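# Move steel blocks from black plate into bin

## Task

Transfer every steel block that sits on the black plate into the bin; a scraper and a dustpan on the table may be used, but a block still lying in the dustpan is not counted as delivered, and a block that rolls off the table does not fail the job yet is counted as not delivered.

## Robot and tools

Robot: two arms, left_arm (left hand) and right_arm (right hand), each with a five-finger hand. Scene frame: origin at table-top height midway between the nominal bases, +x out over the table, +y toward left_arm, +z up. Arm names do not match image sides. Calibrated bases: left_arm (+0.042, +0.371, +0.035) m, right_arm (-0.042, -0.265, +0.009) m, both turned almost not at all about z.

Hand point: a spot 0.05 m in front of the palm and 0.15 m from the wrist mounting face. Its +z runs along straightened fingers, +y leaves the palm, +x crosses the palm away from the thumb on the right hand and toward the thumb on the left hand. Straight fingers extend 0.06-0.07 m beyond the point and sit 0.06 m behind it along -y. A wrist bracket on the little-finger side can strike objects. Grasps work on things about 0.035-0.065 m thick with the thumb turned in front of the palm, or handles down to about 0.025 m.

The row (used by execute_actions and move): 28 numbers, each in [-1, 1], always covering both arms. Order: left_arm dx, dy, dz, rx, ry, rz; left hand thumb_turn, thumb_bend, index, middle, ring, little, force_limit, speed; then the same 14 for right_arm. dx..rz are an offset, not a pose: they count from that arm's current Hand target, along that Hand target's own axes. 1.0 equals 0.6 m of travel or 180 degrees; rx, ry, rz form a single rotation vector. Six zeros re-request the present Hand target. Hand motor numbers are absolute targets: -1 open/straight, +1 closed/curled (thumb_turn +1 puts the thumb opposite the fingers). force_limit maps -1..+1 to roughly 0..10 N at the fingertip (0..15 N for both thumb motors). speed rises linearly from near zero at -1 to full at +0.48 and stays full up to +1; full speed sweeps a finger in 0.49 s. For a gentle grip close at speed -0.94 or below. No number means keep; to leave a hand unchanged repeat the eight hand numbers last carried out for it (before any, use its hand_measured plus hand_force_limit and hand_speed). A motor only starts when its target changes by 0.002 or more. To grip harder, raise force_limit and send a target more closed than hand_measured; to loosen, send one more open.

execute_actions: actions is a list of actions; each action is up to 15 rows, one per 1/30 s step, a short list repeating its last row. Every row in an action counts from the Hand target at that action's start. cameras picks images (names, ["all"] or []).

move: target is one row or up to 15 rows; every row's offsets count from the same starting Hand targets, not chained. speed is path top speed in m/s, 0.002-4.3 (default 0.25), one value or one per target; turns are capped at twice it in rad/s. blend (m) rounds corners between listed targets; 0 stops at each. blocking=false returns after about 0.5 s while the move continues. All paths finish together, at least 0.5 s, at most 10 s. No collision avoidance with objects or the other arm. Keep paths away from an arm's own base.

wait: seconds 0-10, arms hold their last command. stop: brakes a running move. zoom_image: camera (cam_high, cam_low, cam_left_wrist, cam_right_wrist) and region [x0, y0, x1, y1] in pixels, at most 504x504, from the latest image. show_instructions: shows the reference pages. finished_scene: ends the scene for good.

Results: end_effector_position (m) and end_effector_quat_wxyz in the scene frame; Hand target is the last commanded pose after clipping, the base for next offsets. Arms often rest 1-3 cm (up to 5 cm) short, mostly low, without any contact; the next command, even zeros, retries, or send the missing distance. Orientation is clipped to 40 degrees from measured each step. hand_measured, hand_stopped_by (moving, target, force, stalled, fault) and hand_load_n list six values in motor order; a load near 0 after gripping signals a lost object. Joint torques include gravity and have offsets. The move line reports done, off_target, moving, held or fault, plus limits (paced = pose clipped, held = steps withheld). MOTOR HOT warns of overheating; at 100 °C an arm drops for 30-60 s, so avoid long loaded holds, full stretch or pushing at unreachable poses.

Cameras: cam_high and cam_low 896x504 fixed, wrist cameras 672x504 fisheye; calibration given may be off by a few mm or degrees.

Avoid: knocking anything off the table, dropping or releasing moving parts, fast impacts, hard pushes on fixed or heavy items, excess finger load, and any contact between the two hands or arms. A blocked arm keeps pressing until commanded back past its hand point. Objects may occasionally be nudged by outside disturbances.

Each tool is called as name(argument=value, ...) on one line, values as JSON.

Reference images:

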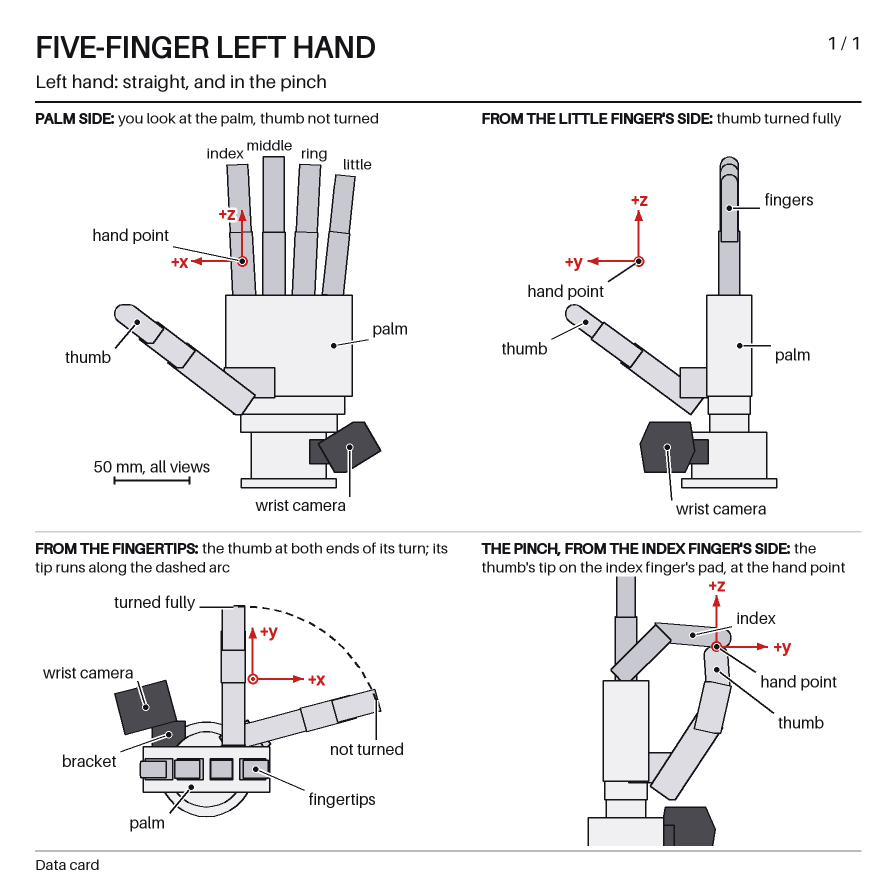

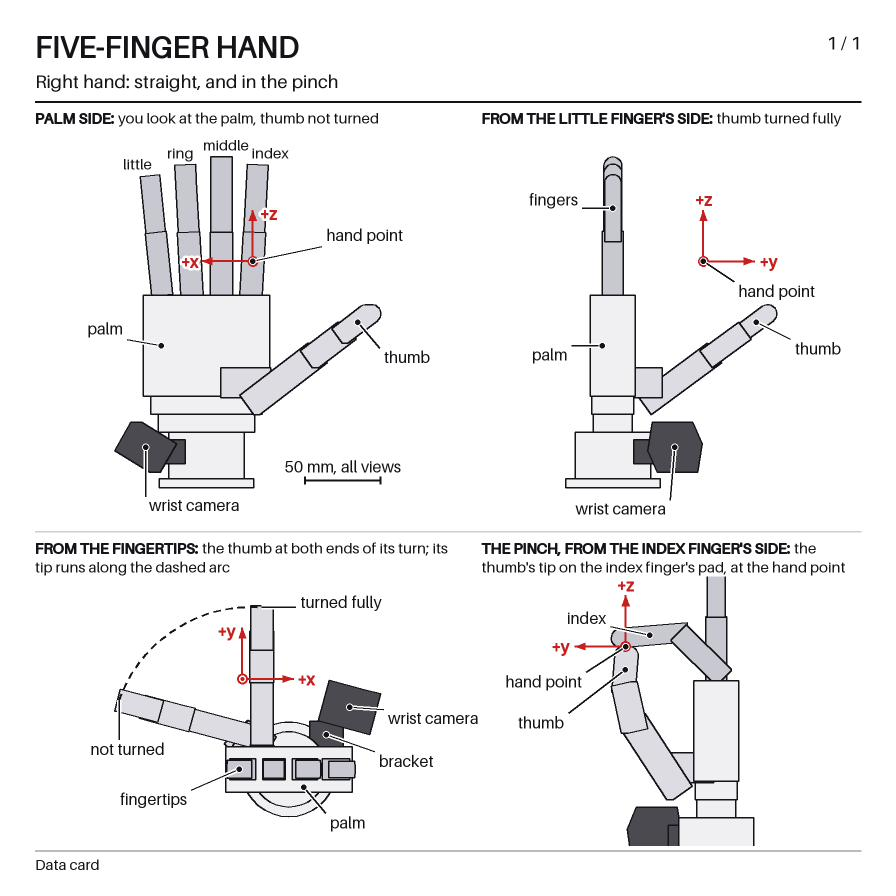

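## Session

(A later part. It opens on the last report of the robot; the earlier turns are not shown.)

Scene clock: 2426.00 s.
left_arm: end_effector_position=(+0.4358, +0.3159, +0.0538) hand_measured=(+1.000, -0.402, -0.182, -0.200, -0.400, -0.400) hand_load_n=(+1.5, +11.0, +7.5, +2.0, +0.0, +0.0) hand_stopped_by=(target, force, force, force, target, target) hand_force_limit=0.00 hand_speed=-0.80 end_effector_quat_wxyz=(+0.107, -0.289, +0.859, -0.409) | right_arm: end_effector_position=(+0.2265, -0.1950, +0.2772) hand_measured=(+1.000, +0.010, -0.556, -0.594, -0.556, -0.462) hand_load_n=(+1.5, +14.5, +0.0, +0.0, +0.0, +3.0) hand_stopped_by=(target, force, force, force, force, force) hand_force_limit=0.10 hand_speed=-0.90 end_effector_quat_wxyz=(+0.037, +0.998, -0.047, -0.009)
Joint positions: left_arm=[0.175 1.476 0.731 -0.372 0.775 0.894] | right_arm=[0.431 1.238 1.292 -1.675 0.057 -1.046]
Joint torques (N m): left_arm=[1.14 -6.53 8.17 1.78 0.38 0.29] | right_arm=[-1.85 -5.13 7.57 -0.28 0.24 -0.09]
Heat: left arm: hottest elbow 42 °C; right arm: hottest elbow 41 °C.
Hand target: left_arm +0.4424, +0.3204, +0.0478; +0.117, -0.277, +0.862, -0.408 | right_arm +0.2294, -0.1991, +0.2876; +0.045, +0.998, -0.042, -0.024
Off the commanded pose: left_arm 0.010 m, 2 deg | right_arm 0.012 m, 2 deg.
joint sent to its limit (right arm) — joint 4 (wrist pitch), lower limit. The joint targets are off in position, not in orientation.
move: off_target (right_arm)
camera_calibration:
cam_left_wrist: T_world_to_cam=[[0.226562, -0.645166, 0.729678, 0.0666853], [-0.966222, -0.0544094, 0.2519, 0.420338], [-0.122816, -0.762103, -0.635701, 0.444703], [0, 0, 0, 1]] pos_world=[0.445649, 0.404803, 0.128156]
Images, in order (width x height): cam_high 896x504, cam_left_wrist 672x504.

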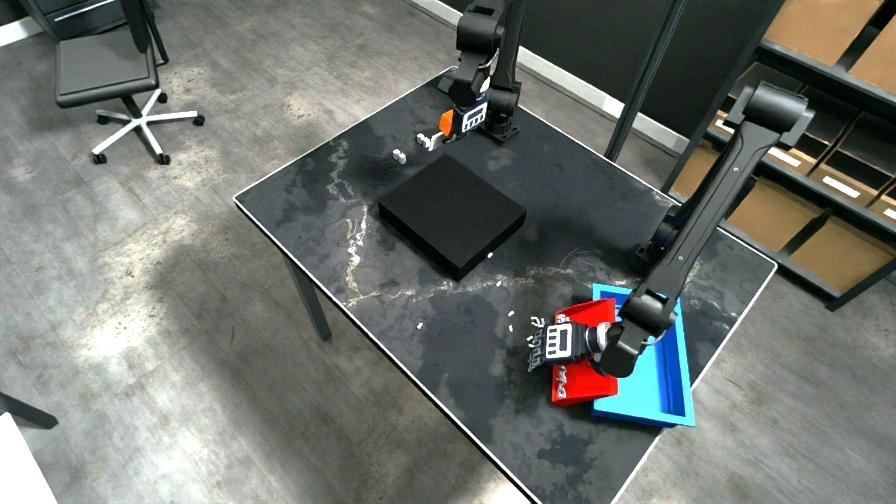

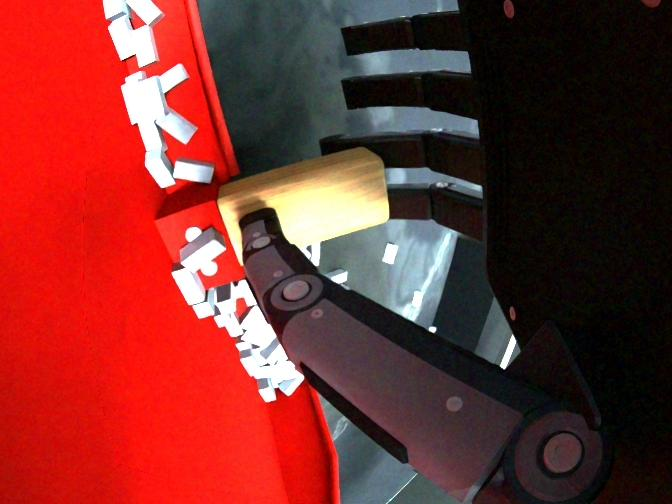

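move(target=[[0.0,0.0,0.0,0,0,0, 1,0.4,0.5,0.6,-0.4,-0.4,0.4,-0.8, 0,0,0,0,0,0, 1,0.8,-0.2,-0.2,-0.2,-0.3,0.1,-0.9],[0.007,-0.0752,-0.063,0.111,0,0, 1,0.4,0.5,0.6,-0.4,-0.4,0.4,-0.8, 0,0,0,0,0,0, 1,0.8,-0.2,-0.2,-0.2,-0.3,0.1,-0.9]], speed=[0.04,0.04], cameras=["cam_left_wrist","cam_high"])

zoom_image(camera="cam_high", region=[490, 260, 720, 440])

Scene clock: 2439.70 s.
left_arm: end_effector_position=(+0.4352, +0.3145, +0.0952) hand_measured=(+1.000, -0.400, -0.180, -0.184, -0.400, -0.400) hand_load_n=(+0.0, +0.0, +0.0, +0.0, +0.0, +0.0) hand_stopped_by=(target, force, force, force, target, target) hand_force_limit=0.40 hand_speed=-0.80 end_effector_quat_wxyz=(+0.148, -0.255, +0.784, -0.546) | right_arm: end_effector_position=(+0.2265, -0.1950, +0.2772) hand_measured=(+1.000, +0.010, -0.556, -0.594, -0.556, -0.462) hand_load_n=(+1.5, +14.5, +0.0, +0.0, +0.5, +3.0) hand_stopped_by=(target, force, force, force, force, force) hand_force_limit=0.10 hand_speed=-0.90 end_effector_quat_wxyz=(+0.037, +0.998, -0.047, -0.009)
Joint positions: left_arm=[0.298 1.424 0.636 -0.133 1.102 0.815] | right_arm=[0.431 1.238 1.292 -1.675 0.057 -1.046]
Joint torques (N m): left_arm=[1.32 -9.05 7.66 1.88 0.85 -0.04] | right_arm=[-1.79 -5.01 7.58 -0.28 0.24 -0.1]
Heat: left arm: hottest elbow 41 °C; right arm: hottest elbow 41 °C.
Hand target: left_arm +0.4400, +0.3189, +0.1068; +0.163, -0.252, +0.778, -0.551 | right_arm +0.2294, -0.1991, +0.2876; +0.045, +0.998, -0.042, -0.024
Off the commanded pose: left_arm 0.013 m, 2 deg | right_arm 0.012 m, 2 deg.
joint sent to its limit (right arm) — joint 4 (wrist pitch), lower limit. The joint targets are off in position, not in orientation.
move: off_target (left_arm, right_arm)
camera_calibration:
cam_left_wrist: T_world_to_cam=[[0.0613964, -0.427176, 0.902081, 0.0225858], [-0.997742, -0.00161956, 0.0671402, 0.423938], [-0.0272197, -0.904167, -0.426311, 0.453073], [0, 0, 0, 1]] pos_world=[0.433927, 0.419988, 0.144313]
Images, in order (width x height): cam_high 896x504, cam_left_wrist 672x504.

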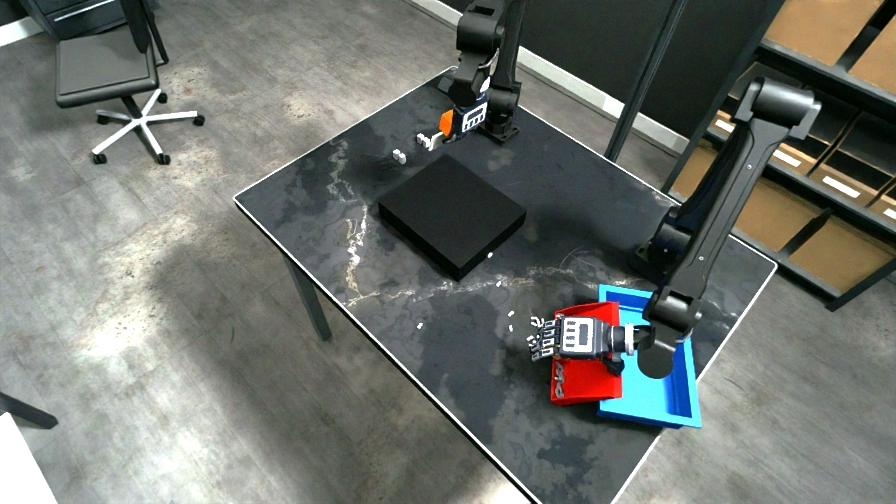

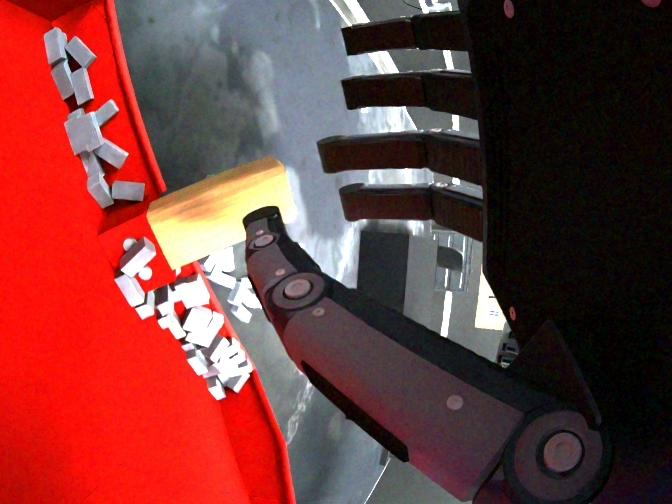

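Scaled by 2.191.

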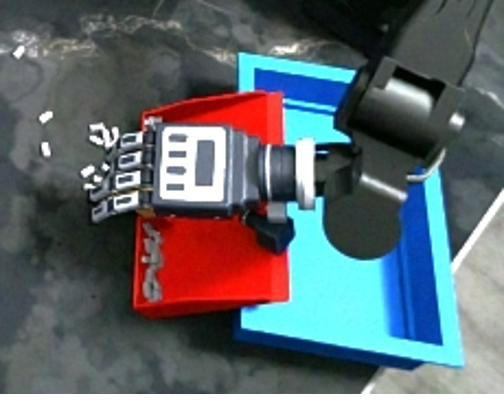

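move(target=[[0.0,0.0,0.0,0,0,0, 1,-1,-1,-1,-1,-1,0.0,-0.3, 0,0,0,0,0,0, 1,0.8,-0.2,-0.2,-0.2,-0.3,0.1,-0.9],[0.0,-0.16,-0.02,0,0,0, 1,-1,-1,-1,-1,-1,0.0,-0.3, 0,0,0,0,0,0, 1,0.8,-0.2,-0.2,-0.2,-0.3,0.1,-0.9]], speed=[0.04,0.1], cameras=["cam_left_wrist","cam_high"])

zoom_image(camera="cam_high", region=[490, 260, 720, 440])

Scene clock: 2472.90 s.
left_arm: end_effector_position=(+0.4343, +0.2988, +0.1710) hand_measured=(+1.000, -1.000, -1.000, -1.000, -1.000, -1.000) hand_load_n=(+0.0, +0.0, +0.0, +0.0, +0.0, +0.0) hand_stopped_by=(target, target, target, target, target, target) hand_force_limit=0.00 hand_speed=-0.30 end_effector_quat_wxyz=(+0.140, -0.265, +0.781, -0.547) | right_arm: end_effector_position=(+0.2265, -0.1950, +0.2772) hand_measured=(+1.000, +0.010, -0.556, -0.594, -0.556, -0.462) hand_load_n=(+1.5, +15.0, +0.0, +0.5, +0.0, +3.0) hand_stopped_by=(target, force, force, force, force, force) hand_force_limit=0.10 hand_speed=-0.90 end_effector_quat_wxyz=(+0.037, +0.998, -0.047, -0.009)
Joint positions: left_arm=[0.257 1.252 0.717 -0.328 1.076 0.723] | right_arm=[0.431 1.238 1.292 -1.675 0.057 -1.046]
Joint torques (N m): left_arm=[0.44 -7.36 14.93 0.68 0.45 -0.04] | right_arm=[-1.79 -5.07 7.58 -0.28 0.24 -0.09]
Heat: left arm: hottest elbow 40 °C; right arm: hottest elbow 41 °C.
Hand target: left_arm +0.4540, +0.3028, +0.2011; +0.163, -0.252, +0.778, -0.551 | right_arm +0.2294, -0.1991, +0.2876; +0.045, +0.998, -0.042, -0.024
Off the commanded pose: left_arm 0.036 m, 3 deg | right_arm 0.012 m, 2 deg.
joint sent to its limit (right arm) — joint 4 (wrist pitch), lower limit. The joint targets are off in position, not in orientation.
move: off_target (left_arm, right_arm)
camera_calibration:
cam_left_wrist: T_world_to_cam=[[0.083601, -0.415459, 0.905762, -0.0661828], [-0.996087, -0.00869621, 0.0879491, 0.415809], [-0.0286625, -0.90957, -0.41456, 0.471402], [0, 0, 0, 1]] pos_world=[0.433227, 0.404893, 0.2188]
Images, in order (width x height): cam_high 896x504, cam_left_wrist 672x504.

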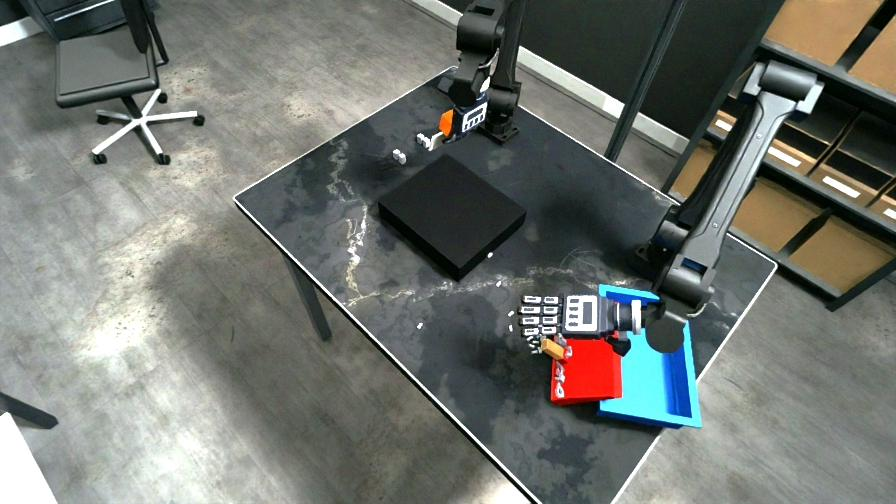

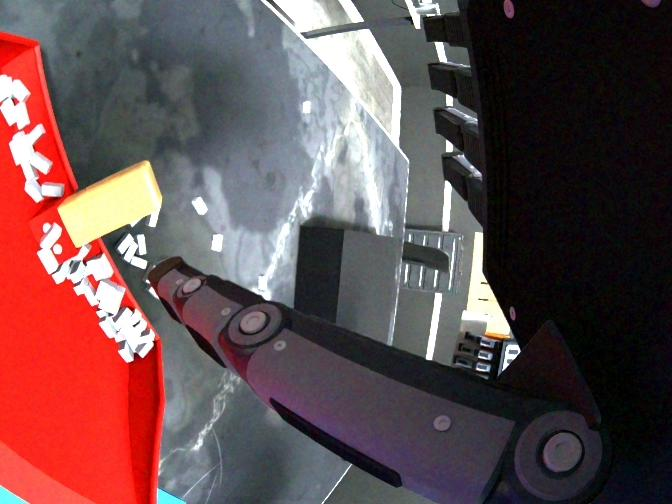

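Scaled by 2.191.

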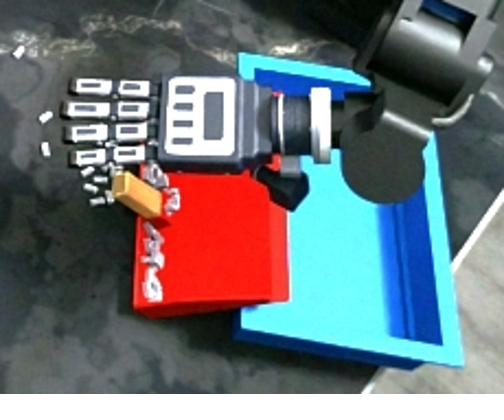

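move(target=[[0.0023,-0.0308,-0.3497,-0.389,0,0, 1,-1,-1,-1,-1,-1,0.0,-0.3, 0,0,0,0,0,0, 1,0.8,-0.2,-0.2,-0.2,-0.3,0.1,-0.9]], speed=[0.3], cameras=["cam_left_wrist","cam_high"])

zoom_image(camera="cam_high", region=[490, 260, 720, 440])

Scene clock: 2523.63 s.
left_arm: end_effector_position=(+0.3273, +0.4550, +0.2728) hand_measured=(+1.000, -1.000, -1.000, -1.000, -1.000, -1.000) hand_load_n=(+0.0, +0.0, +0.0, +0.0, +0.0, +0.0) hand_stopped_by=(target, target, target, target, target, target) hand_force_limit=0.00 hand_speed=-0.30 end_effector_quat_wxyz=(-0.034, -0.305, +0.952, -0.005) | right_arm: end_effector_position=(+0.2265, -0.1950, +0.2772) hand_measured=(+1.000, +0.010, -0.556, -0.594, -0.556, -0.462) hand_load_n=(+1.5, +15.0, +0.0, -0.5, +0.0, +3.0) hand_stopped_by=(target, force, force, force, force, force) hand_force_limit=0.10 hand_speed=-0.90 end_effector_quat_wxyz=(+0.037, +0.998, -0.047, -0.009)
Joint positions: left_arm=[0.182 1.298 1.271 -1.608 0.02 1.116] | right_arm=[0.431 1.238 1.292 -1.675 0.057 -1.046]
Joint torques (N m): left_arm=[0.32 -5.77 15.46 -0.39 -0.03 0.1] | right_arm=[-1.85 -5.13 7.61 -0.28 0.24 -0.1]
Heat: left arm: hottest elbow 49 °C; right arm: hottest elbow 40 °C.
Hand target: left_arm +0.3451, +0.4598, +0.2897; -0.011, -0.300, +0.954, -0.005 | right_arm +0.2294, -0.1991, +0.2876; +0.045, +0.998, -0.042, -0.024
Off the commanded pose: left_arm 0.025 m, 3 deg | right_arm 0.012 m, 2 deg.
joint sent to its limit (right arm) — joint 4 (wrist pitch), lower limit. The joint targets are off in position, not in orientation.
move: off_target (left_arm, right_arm)
camera_calibration:
cam_left_wrist: T_world_to_cam=[[0.374777, -0.92647, -0.0345785, 0.309322], [-0.741357, -0.321873, 0.588887, 0.224025], [-0.556716, -0.195066, -0.807475, 0.607532], [0, 0, 0, 1]] pos_world=[0.388378, 0.477194, 0.369338]
Images, in order (width x height): cam_high 896x504, cam_left_wrist 672x504.

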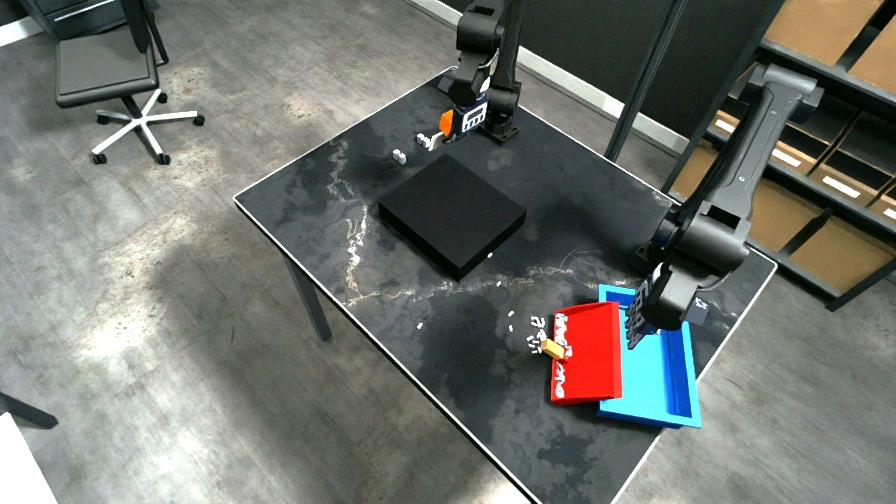

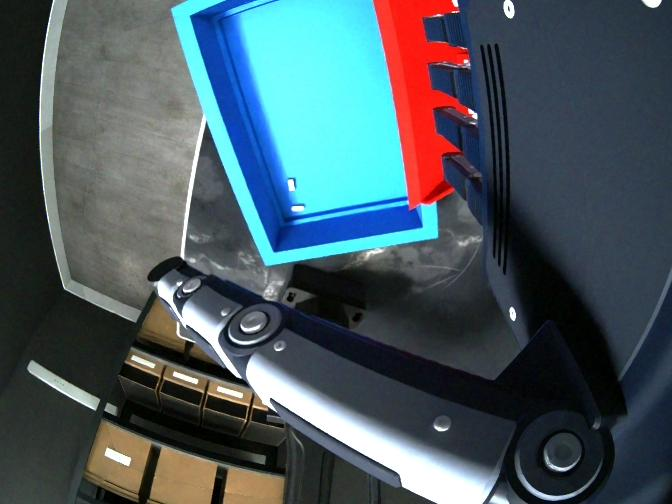

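Scaled by 2.191.

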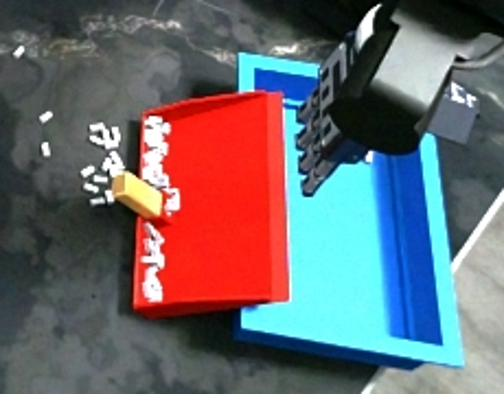

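execute_actions(actions=[], cameras=["cam_high","cam_left_wrist"])

Scene clock: 2541.87 s.
left_arm: end_effector_position=(+0.3273, +0.4550, +0.2728) hand_measured=(+1.000, -1.000, -1.000, -1.000, -1.000, -1.000) hand_load_n=(+0.0, +0.0, +0.0, +0.0, +0.0, +0.0) hand_stopped_by=(target, target, target, target, target, target) hand_force_limit=0.00 hand_speed=-0.30 end_effector_quat_wxyz=(-0.034, -0.305, +0.952, -0.005) | right_arm: end_effector_position=(+0.2265, -0.1950, +0.2772) hand_measured=(+1.000, +0.010, -0.556, -0.594, -0.556, -0.462) hand_load_n=(+2.0, +14.5, +0.0, +0.0, +0.0, +3.0) hand_stopped_by=(target, force, force, force, force, force) hand_force_limit=0.10 hand_speed=-0.90 end_effector_quat_wxyz=(+0.037, +0.998, -0.047, -0.009)
Joint positions: left_arm=[0.182 1.298 1.271 -1.608 0.02 1.116] | right_arm=[0.431 1.238 1.292 -1.675 0.057 -1.046]
Joint velocities: within noise
Joint torques (N m): left_arm=[0.15 -5.95 15.42 -0.39 -0.06 0.1] | right_arm=[-1.85 -5.01 7.58 -0.32 0.23 -0.1]
Heat: left arm: hottest elbow 49 °C; right arm: hottest elbow 40 °C.
Hand target: left_arm +0.3451, +0.4598, +0.2897; -0.011, -0.300, +0.954, -0.005 | right_arm +0.2294, -0.1991, +0.2876; +0.045, +0.998, -0.042, -0.024
Off the commanded pose: left_arm 0.025 m, 3 deg | right_arm 0.012 m, 2 deg.
camera_calibration:
cam_left_wrist: T_world_to_cam=[[0.374777, -0.92647, -0.0345785, 0.309322], [-0.741357, -0.321873, 0.588887, 0.224025], [-0.556716, -0.195066, -0.807475, 0.607532], [0, 0, 0, 1]] pos_world=[0.388378, 0.477194, 0.369338]
Images, in order (width x height): cam_high 896x504, cam_left_wrist 672x504.

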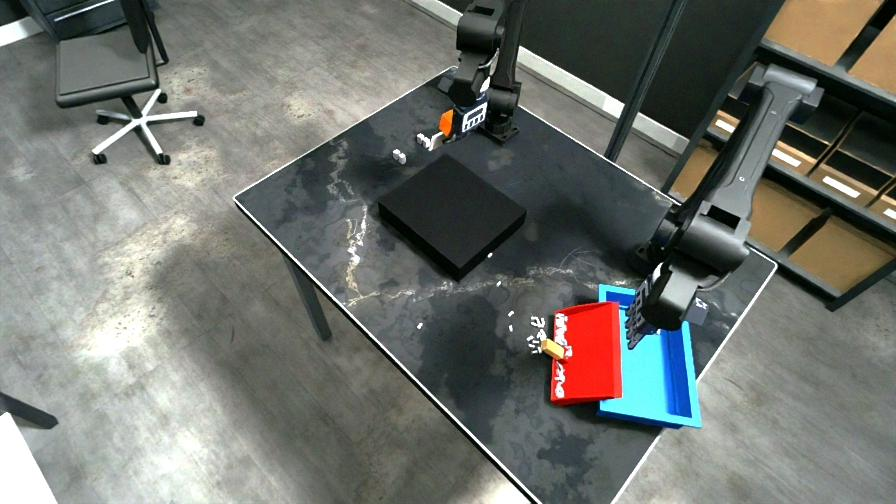

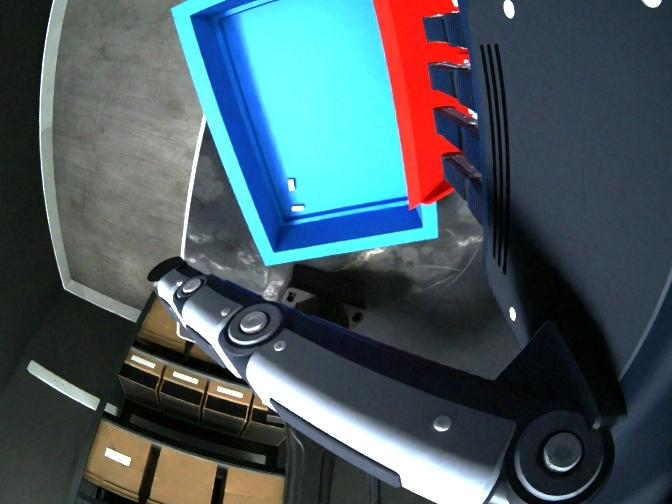

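zoom_image(camera="cam_high", region=[490, 270, 720, 440])

Scaled by 2.191.

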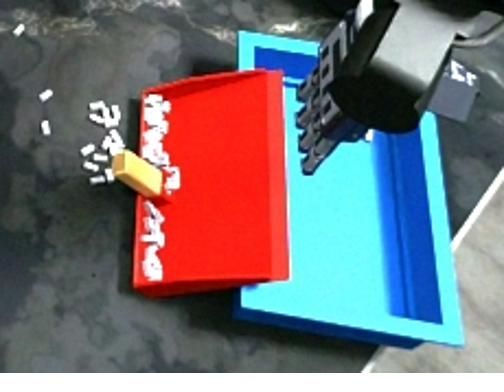

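move(target=[-0.126,-0.388,0.023,-0.139,0,0,1,-1,-1,-1,-1,-1,0.0,-0.3,0,0,0,0,0,0,1,0.8,-0.2,-0.2,-0.2,-0.3,0.1,-0.9], speed=0.2, cameras=["cam_high","cam_left_wrist"])

Scene clock: 2649.70 s.
left_arm: end_effector_position=(+0.5255, +0.3141, +0.2631) hand_measured=(+1.000, -1.000, -1.000, -1.000, -1.000, -1.000) hand_load_n=(+0.0, +0.0, +0.0, +0.0, +0.0, +0.0) hand_stopped_by=(target, target, target, target, target, target) hand_force_limit=0.00 hand_speed=-0.30 end_effector_quat_wxyz=(+0.024, -0.257, +0.954, +0.150) | right_arm: end_effector_position=(+0.2265, -0.1950, +0.2772) hand_measured=(+1.000, +0.010, -0.556, -0.594, -0.556, -0.462) hand_load_n=(+1.5, +14.5, +0.0, +0.0, +0.0, +3.0) hand_stopped_by=(target, force, force, force, force, force) hand_force_limit=0.10 hand_speed=-0.90 end_effector_quat_wxyz=(+0.037, +0.998, -0.047, -0.009)
Joint positions: left_arm=[-0.249 1.855 1.854 -1.684 -0.284 0.763] | right_arm=[0.431 1.238 1.292 -1.675 0.057 -1.046]
Joint torques (N m): left_arm=[0.79 -15.21 15.2 -0.51 -0.33 -0.04] | right_arm=[-1.96 -5.07 7.58 -0.28 0.25 -0.09]
Heat: left arm: hottest elbow 51 °C; right arm: hottest elbow 40 °C.
Hand target: left_arm +0.5402, +0.3121, +0.2747; -0.076, -0.291, +0.932, +0.202 | right_arm +0.2294, -0.1991, +0.2876; +0.045, +0.998, -0.042, -0.024
Off the commanded pose: left_arm 0.019 m, 14 deg | right_arm 0.012 m, 2 deg.
joint sent to its limit (left arm) — joint 4 (wrist pitch), lower limit. The joint targets are off in position and orientation.
joint sent to its limit (right arm) — joint 4 (wrist pitch), lower limit. The joint targets are off in position, not in orientation.
move: off_target (left_arm, right_arm)
camera_calibration:
cam_left_wrist: T_world_to_cam=[[0.28126, -0.899868, -0.333363, 0.223434], [-0.788005, -0.41483, 0.454934, 0.42033], [-0.547669, 0.134737, -0.825775, 0.578974], [0, 0, 0, 1]] pos_world=[0.585466, 0.297418, 0.361365]
Images, in order (width x height): cam_high 896x504, cam_left_wrist 672x504.

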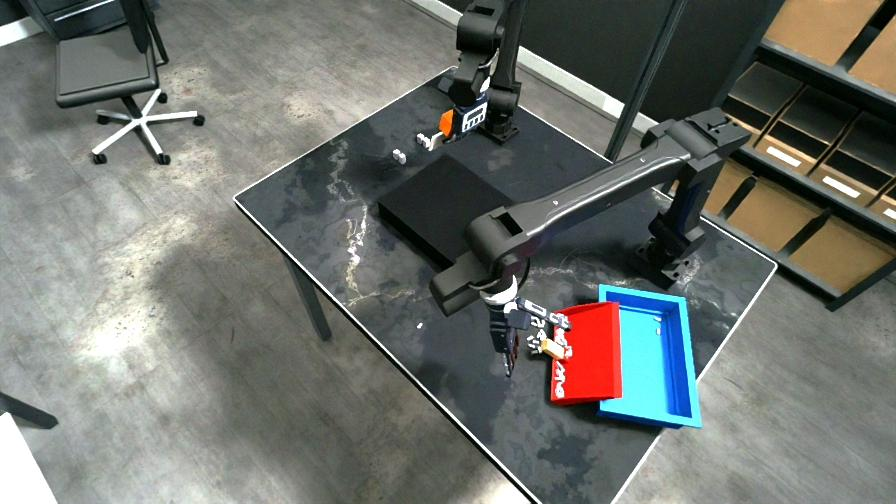

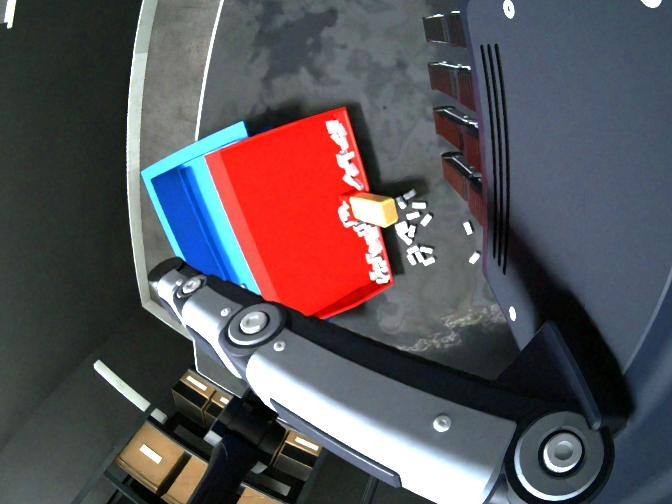

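move(target=[-0.011,-0.064,0.134,-0.072,0,0,1,-1,-1,-1,-1,-1,0.0,-0.3,0,0,0,0,0,0,1,0.8,-0.2,-0.2,-0.2,-0.3,0.1,-0.9], speed=0.15, cameras=["cam_high","cam_left_wrist"])

Scene clock: 2666.07 s.
left_arm: end_effector_position=(+0.5419, +0.3145, +0.1860) hand_measured=(+1.000, -1.000, -1.000, -1.000, -1.000, -1.000) hand_load_n=(+0.0, +0.0, +0.0, +0.0, +0.0, +0.0) hand_stopped_by=(target, target, target, target, target, target) hand_force_limit=0.00 hand_speed=-0.30 end_effector_quat_wxyz=(-0.007, -0.250, +0.937, +0.244) | right_arm: end_effector_position=(+0.2265, -0.1950, +0.2772) hand_measured=(+1.000, +0.010, -0.556, -0.594, -0.556, -0.462) hand_load_n=(+1.5, +15.0, +0.0, +0.5, +0.0, +3.0) hand_stopped_by=(target, force, force, force, force, force) hand_force_limit=0.10 hand_speed=-0.90 end_effector_quat_wxyz=(+0.037, +0.998, -0.047, -0.009)
Joint positions: left_arm=[-0.276 2.036 1.854 -1.674 -0.406 0.697] | right_arm=[0.431 1.238 1.292 -1.675 0.057 -1.046]
Joint torques (N m): left_arm=[0.38 -17.03 10.85 -0.88 -0.43 -0.06] | right_arm=[-1.79 -5.13 7.58 -0.29 0.25 -0.09]
Heat: left arm: hottest elbow 49 °C; right arm: hottest elbow 40 °C.
Hand target: left_arm +0.5445, +0.3138, +0.1855; -0.108, -0.280, +0.903, +0.306 | right_arm +0.2294, -0.1991, +0.2876; +0.045, +0.998, -0.042, -0.024
Off the commanded pose: left_arm 0.003 m, 15 deg | right_arm 0.012 m, 2 deg.
joint sent to its limit (left arm) — joint 4 (wrist pitch), lower limit. The joint targets are off in position and orientation.
joint sent to its limit (right arm) — joint 4 (wrist pitch), lower limit. The joint targets are off in position, not in orientation.
move: off_target (left_arm, right_arm)
camera_calibration:
cam_left_wrist: T_world_to_cam=[[0.245229, -0.825983, -0.507558, 0.22219], [-0.73418, -0.500135, 0.459179, 0.465368], [-0.633122, 0.260035, -0.729067, 0.513207], [0, 0, 0, 1]] pos_world=[0.612098, 0.28282, 0.273249]
Images, in order (width x height): cam_high 896x504, cam_left_wrist 672x504.

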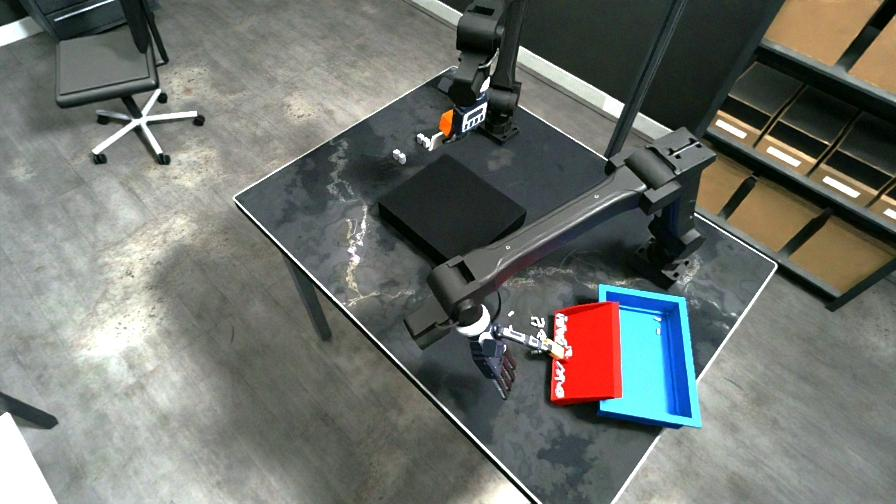

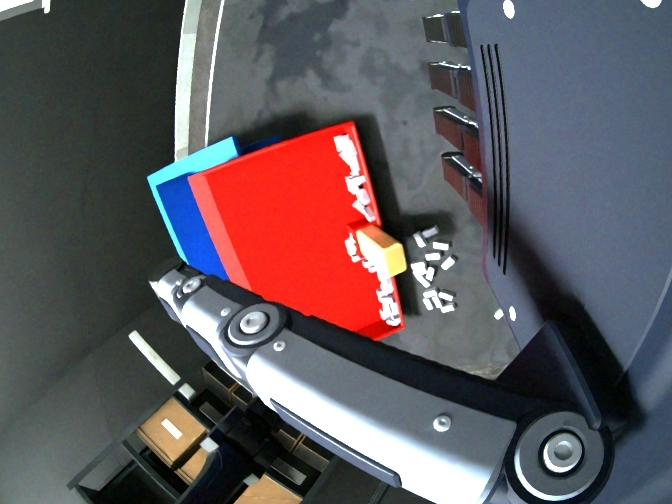

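move(target=[0.009,0.0,0.152,0,0,0,1,-1,-1,-1,-1,-1,0.0,-0.3,0,0,0,0,0,0,1,0.8,-0.2,-0.2,-0.2,-0.3,0.1,-0.9], speed=0.12, cameras=["cam_high","cam_left_wrist"])

Scene clock: 2674.70 s.
left_arm: end_effector_position=(+0.5093, +0.3533, +0.1178) hand_measured=(+1.000, -1.000, -1.000, -1.000, -1.000, -1.000) hand_load_n=(+0.0, +0.0, +0.0, +0.0, +0.0, +0.0) hand_stopped_by=(target, target, target, target, target, target) hand_force_limit=0.00 hand_speed=-0.30 end_effector_quat_wxyz=(-0.095, -0.273, +0.911, +0.293) | right_arm: end_effector_position=(+0.2265, -0.1950, +0.2772) hand_measured=(+1.000, +0.010, -0.556, -0.594, -0.556, -0.462) hand_load_n=(+2.0, +14.5, +0.0, +0.5, +0.0, +3.0) hand_stopped_by=(target, force, force, force, force, force) hand_force_limit=0.10 hand_speed=-0.90 end_effector_quat_wxyz=(+0.037, +0.998, -0.047, -0.009)
Joint positions: left_arm=[-0.21 2.134 1.746 -1.674 -0.406 0.659] | right_arm=[0.431 1.238 1.292 -1.675 0.057 -1.046]
Joint torques (N m): left_arm=[1.03 -17.26 8.2 -1.29 -0.3 -0.06] | right_arm=[-1.85 -5.07 7.58 -0.28 0.24 -0.09]
Heat: left arm: hottest elbow 48 °C; right arm: hottest elbow 40 °C.
Hand target: left_arm +0.5066, +0.3556, +0.1136; -0.108, -0.280, +0.903, +0.306 | right_arm +0.2294, -0.1991, +0.2876; +0.045, +0.998, -0.042, -0.024
Off the commanded pose: left_arm 0.005 m, 2 deg | right_arm 0.012 m, 2 deg.
joint sent to its limit (left arm) — joint 4 (wrist pitch), lower limit. The joint targets are off in position, not in orientation.
joint sent to its limit (right arm) — joint 4 (wrist pitch), lower limit. The joint targets are off in position, not in orientation.
move: off_target (right_arm)
camera_calibration:
cam_left_wrist: T_world_to_cam=[[0.22362, -0.768553, -0.599433, 0.22918], [-0.588916, -0.596591, 0.545213, 0.442117], [-0.776641, 0.231096, -0.586023, 0.49921], [0, 0, 0, 1]] pos_world=[0.596828, 0.324535, 0.188879]
Images, in order (width x height): cam_high 896x504, cam_left_wrist 672x504.

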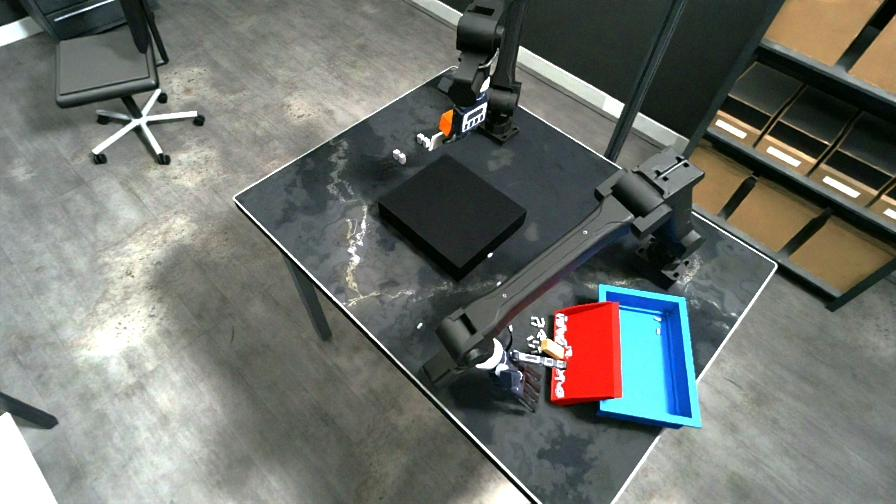

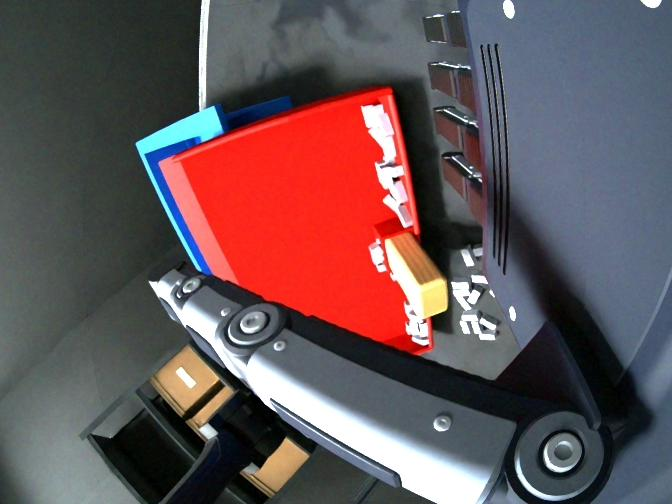

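move(target=[0.009,-0.002,0.035,0,0,0,1,-1,-1,-1,-1,-1,0.0,-0.3,0,0,0,0,0,0,1,0.8,-0.2,-0.2,-0.2,-0.3,0.1,-0.9], speed=0.06, cameras=["cam_high","cam_low","cam_left_wrist"])

zoom_image(camera="cam_high", region=[470, 290, 640, 430])

Scene clock: 2685.47 s.
left_arm: end_effector_position=(+0.4948, +0.3567, +0.1024) hand_measured=(+1.000, -1.000, -1.000, -1.000, -1.000, -1.000) hand_load_n=(+0.0, -0.5, +0.0, +0.0, +0.0, -0.5) hand_stopped_by=(target, target, target, target, target, target) hand_force_limit=0.00 hand_speed=-0.30 end_effector_quat_wxyz=(-0.108, -0.269, +0.909, +0.300) | right_arm: end_effector_position=(+0.2265, -0.1950, +0.2772) hand_measured=(+1.000, +0.010, -0.556, -0.594, -0.556, -0.462) hand_load_n=(+1.5, +14.5, +0.0, +0.0, +0.0, +2.5) hand_stopped_by=(target, force, force, force, force, force) hand_force_limit=0.10 hand_speed=-0.90 end_effector_quat_wxyz=(+0.037, +0.998, -0.047, -0.009)
Joint positions: left_arm=[-0.21 2.134 1.686 -1.645 -0.406 0.659] | right_arm=[0.431 1.238 1.292 -1.675 0.057 -1.046]
Joint torques (N m): left_arm=[1.44 -17.38 7.64 -0.49 -0.36 -0.03] | right_arm=[-1.9 -5.07 7.57 -0.29 0.24 -0.09]
Heat: left arm: hottest elbow 47 °C; right arm: hottest elbow 40 °C.
Hand target: left_arm +0.4950, +0.3620, +0.0964; -0.108, -0.280, +0.903, +0.306 | right_arm +0.2294, -0.1991, +0.2876; +0.045, +0.998, -0.042, -0.024
Off the commanded pose: left_arm 0.008 m, 2 deg | right_arm 0.012 m, 2 deg.
joint sent to its limit (right arm) — joint 4 (wrist pitch), lower limit. The joint targets are off in position, not in orientation.
move: off_target (right_arm)
camera_calibration:
cam_left_wrist: T_world_to_cam=[[0.205512, -0.764366, -0.611155, 0.234475], [-0.57241, -0.600408, 0.558442, 0.435785], [-0.793796, 0.235064, -0.560922, 0.482614], [0, 0, 0, 1]] pos_world=[0.584357, 0.327428, 0.170648]
Images, in order (width x height): cam_high 896x504, cam_low 896x504, cam_left_wrist 672x504.

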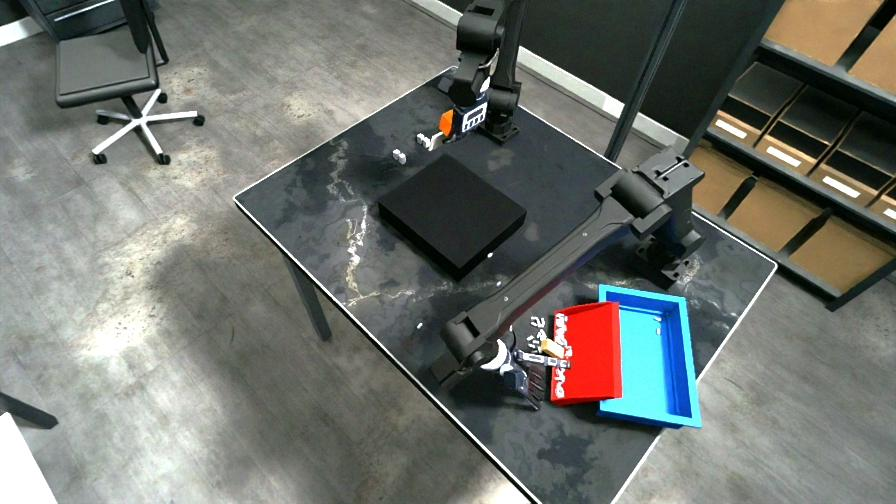

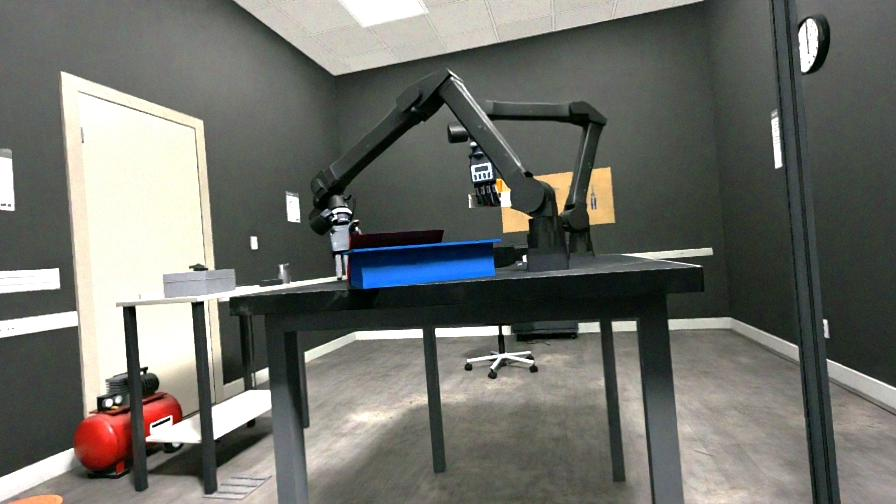

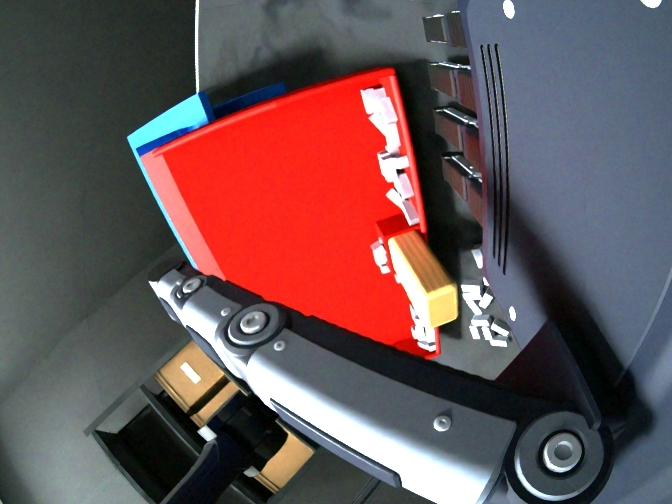

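Scaled by 2.965.

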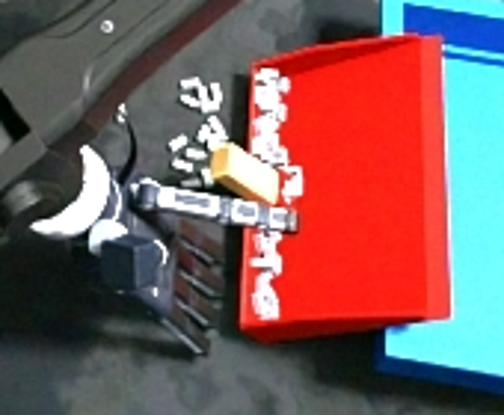

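move(target=[0.0,0.026,0.02,0,0,0,1,-1,-1,-1,-1,-1,0.0,-0.3,0,0,0,0,0,0,1,0.8,-0.2,-0.2,-0.2,-0.3,0.1,-0.9], speed=0.06, cameras=["cam_high","cam_left_wrist"])

zoom_image(camera="cam_high", region=[470, 290, 640, 430])

Scene clock: 2695.00 s.
left_arm: end_effector_position=(+0.4857, +0.3652, +0.0985) hand_measured=(+1.000, -1.000, -1.000, -1.000, -1.000, -1.000) hand_load_n=(+0.0, +0.0, +0.0, -0.5, +0.0, +0.0) hand_stopped_by=(target, target, target, target, target, target) hand_force_limit=0.00 hand_speed=-0.30 end_effector_quat_wxyz=(-0.106, -0.273, +0.907, +0.303) | right_arm: end_effector_position=(+0.2265, -0.1950, +0.2772) hand_measured=(+1.000, +0.010, -0.556, -0.594, -0.556, -0.462) hand_load_n=(+2.0, +14.5, +0.0, +0.0, +0.5, +3.0) hand_stopped_by=(target, force, force, force, force, force) hand_force_limit=0.10 hand_speed=-0.90 end_effector_quat_wxyz=(+0.037, +0.998, -0.047, -0.009)
Joint positions: left_arm=[-0.199 2.114 1.639 -1.616 -0.416 0.659] | right_arm=[0.431 1.238 1.292 -1.675 0.057 -1.046]
Joint torques (N m): left_arm=[2.14 -18.37 6.2 -0.27 -0.43 0.16] | right_arm=[-1.85 -5.07 7.57 -0.28 0.24 -0.09]
Heat: left arm: hottest elbow 46 °C; right arm: hottest elbow 40 °C.
Hand target: left_arm +0.4837, +0.3782, +0.0965; -0.108, -0.280, +0.903, +0.306 | right_arm +0.2294, -0.1991, +0.2876; +0.045, +0.998, -0.042, -0.024
Off the commanded pose: left_arm 0.013 m, 1 deg | right_arm 0.012 m, 2 deg.
joint sent to its limit (right arm) — joint 4 (wrist pitch), lower limit. The joint targets are off in position, not in orientation.
move: off_target (left_arm, right_arm)
camera_calibration:
cam_left_wrist: T_world_to_cam=[[0.212228, -0.758477, -0.616175, 0.235515], [-0.570519, -0.608092, 0.552026, 0.440364], [-0.79339, 0.234384, -0.56178, 0.471398], [0, 0, 0, 1]] pos_world=[0.575256, 0.335927, 0.166849]
Images, in order (width x height): cam_high 896x504, cam_left_wrist 672x504.

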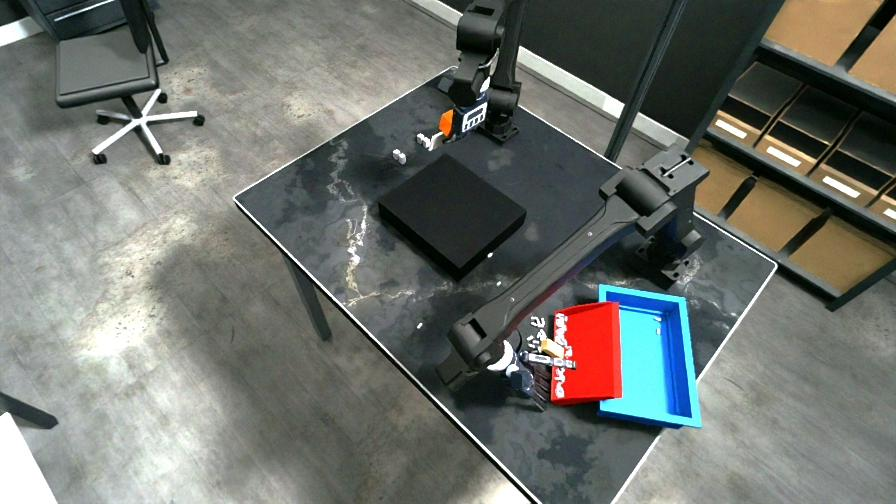

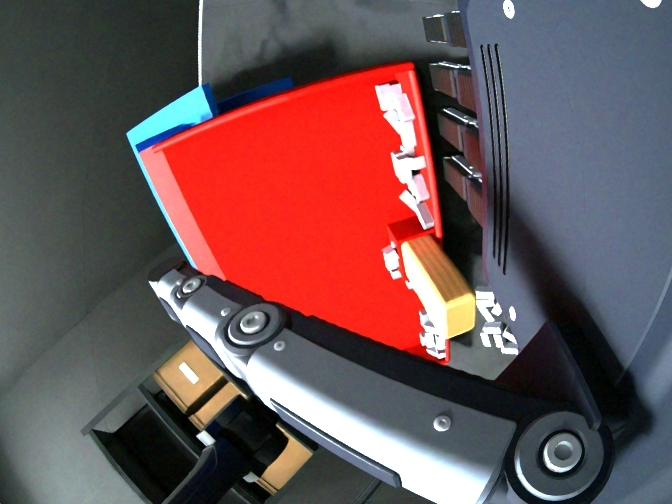

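Scaled by 2.965.

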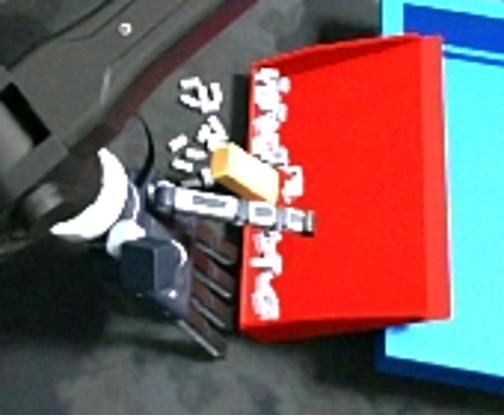

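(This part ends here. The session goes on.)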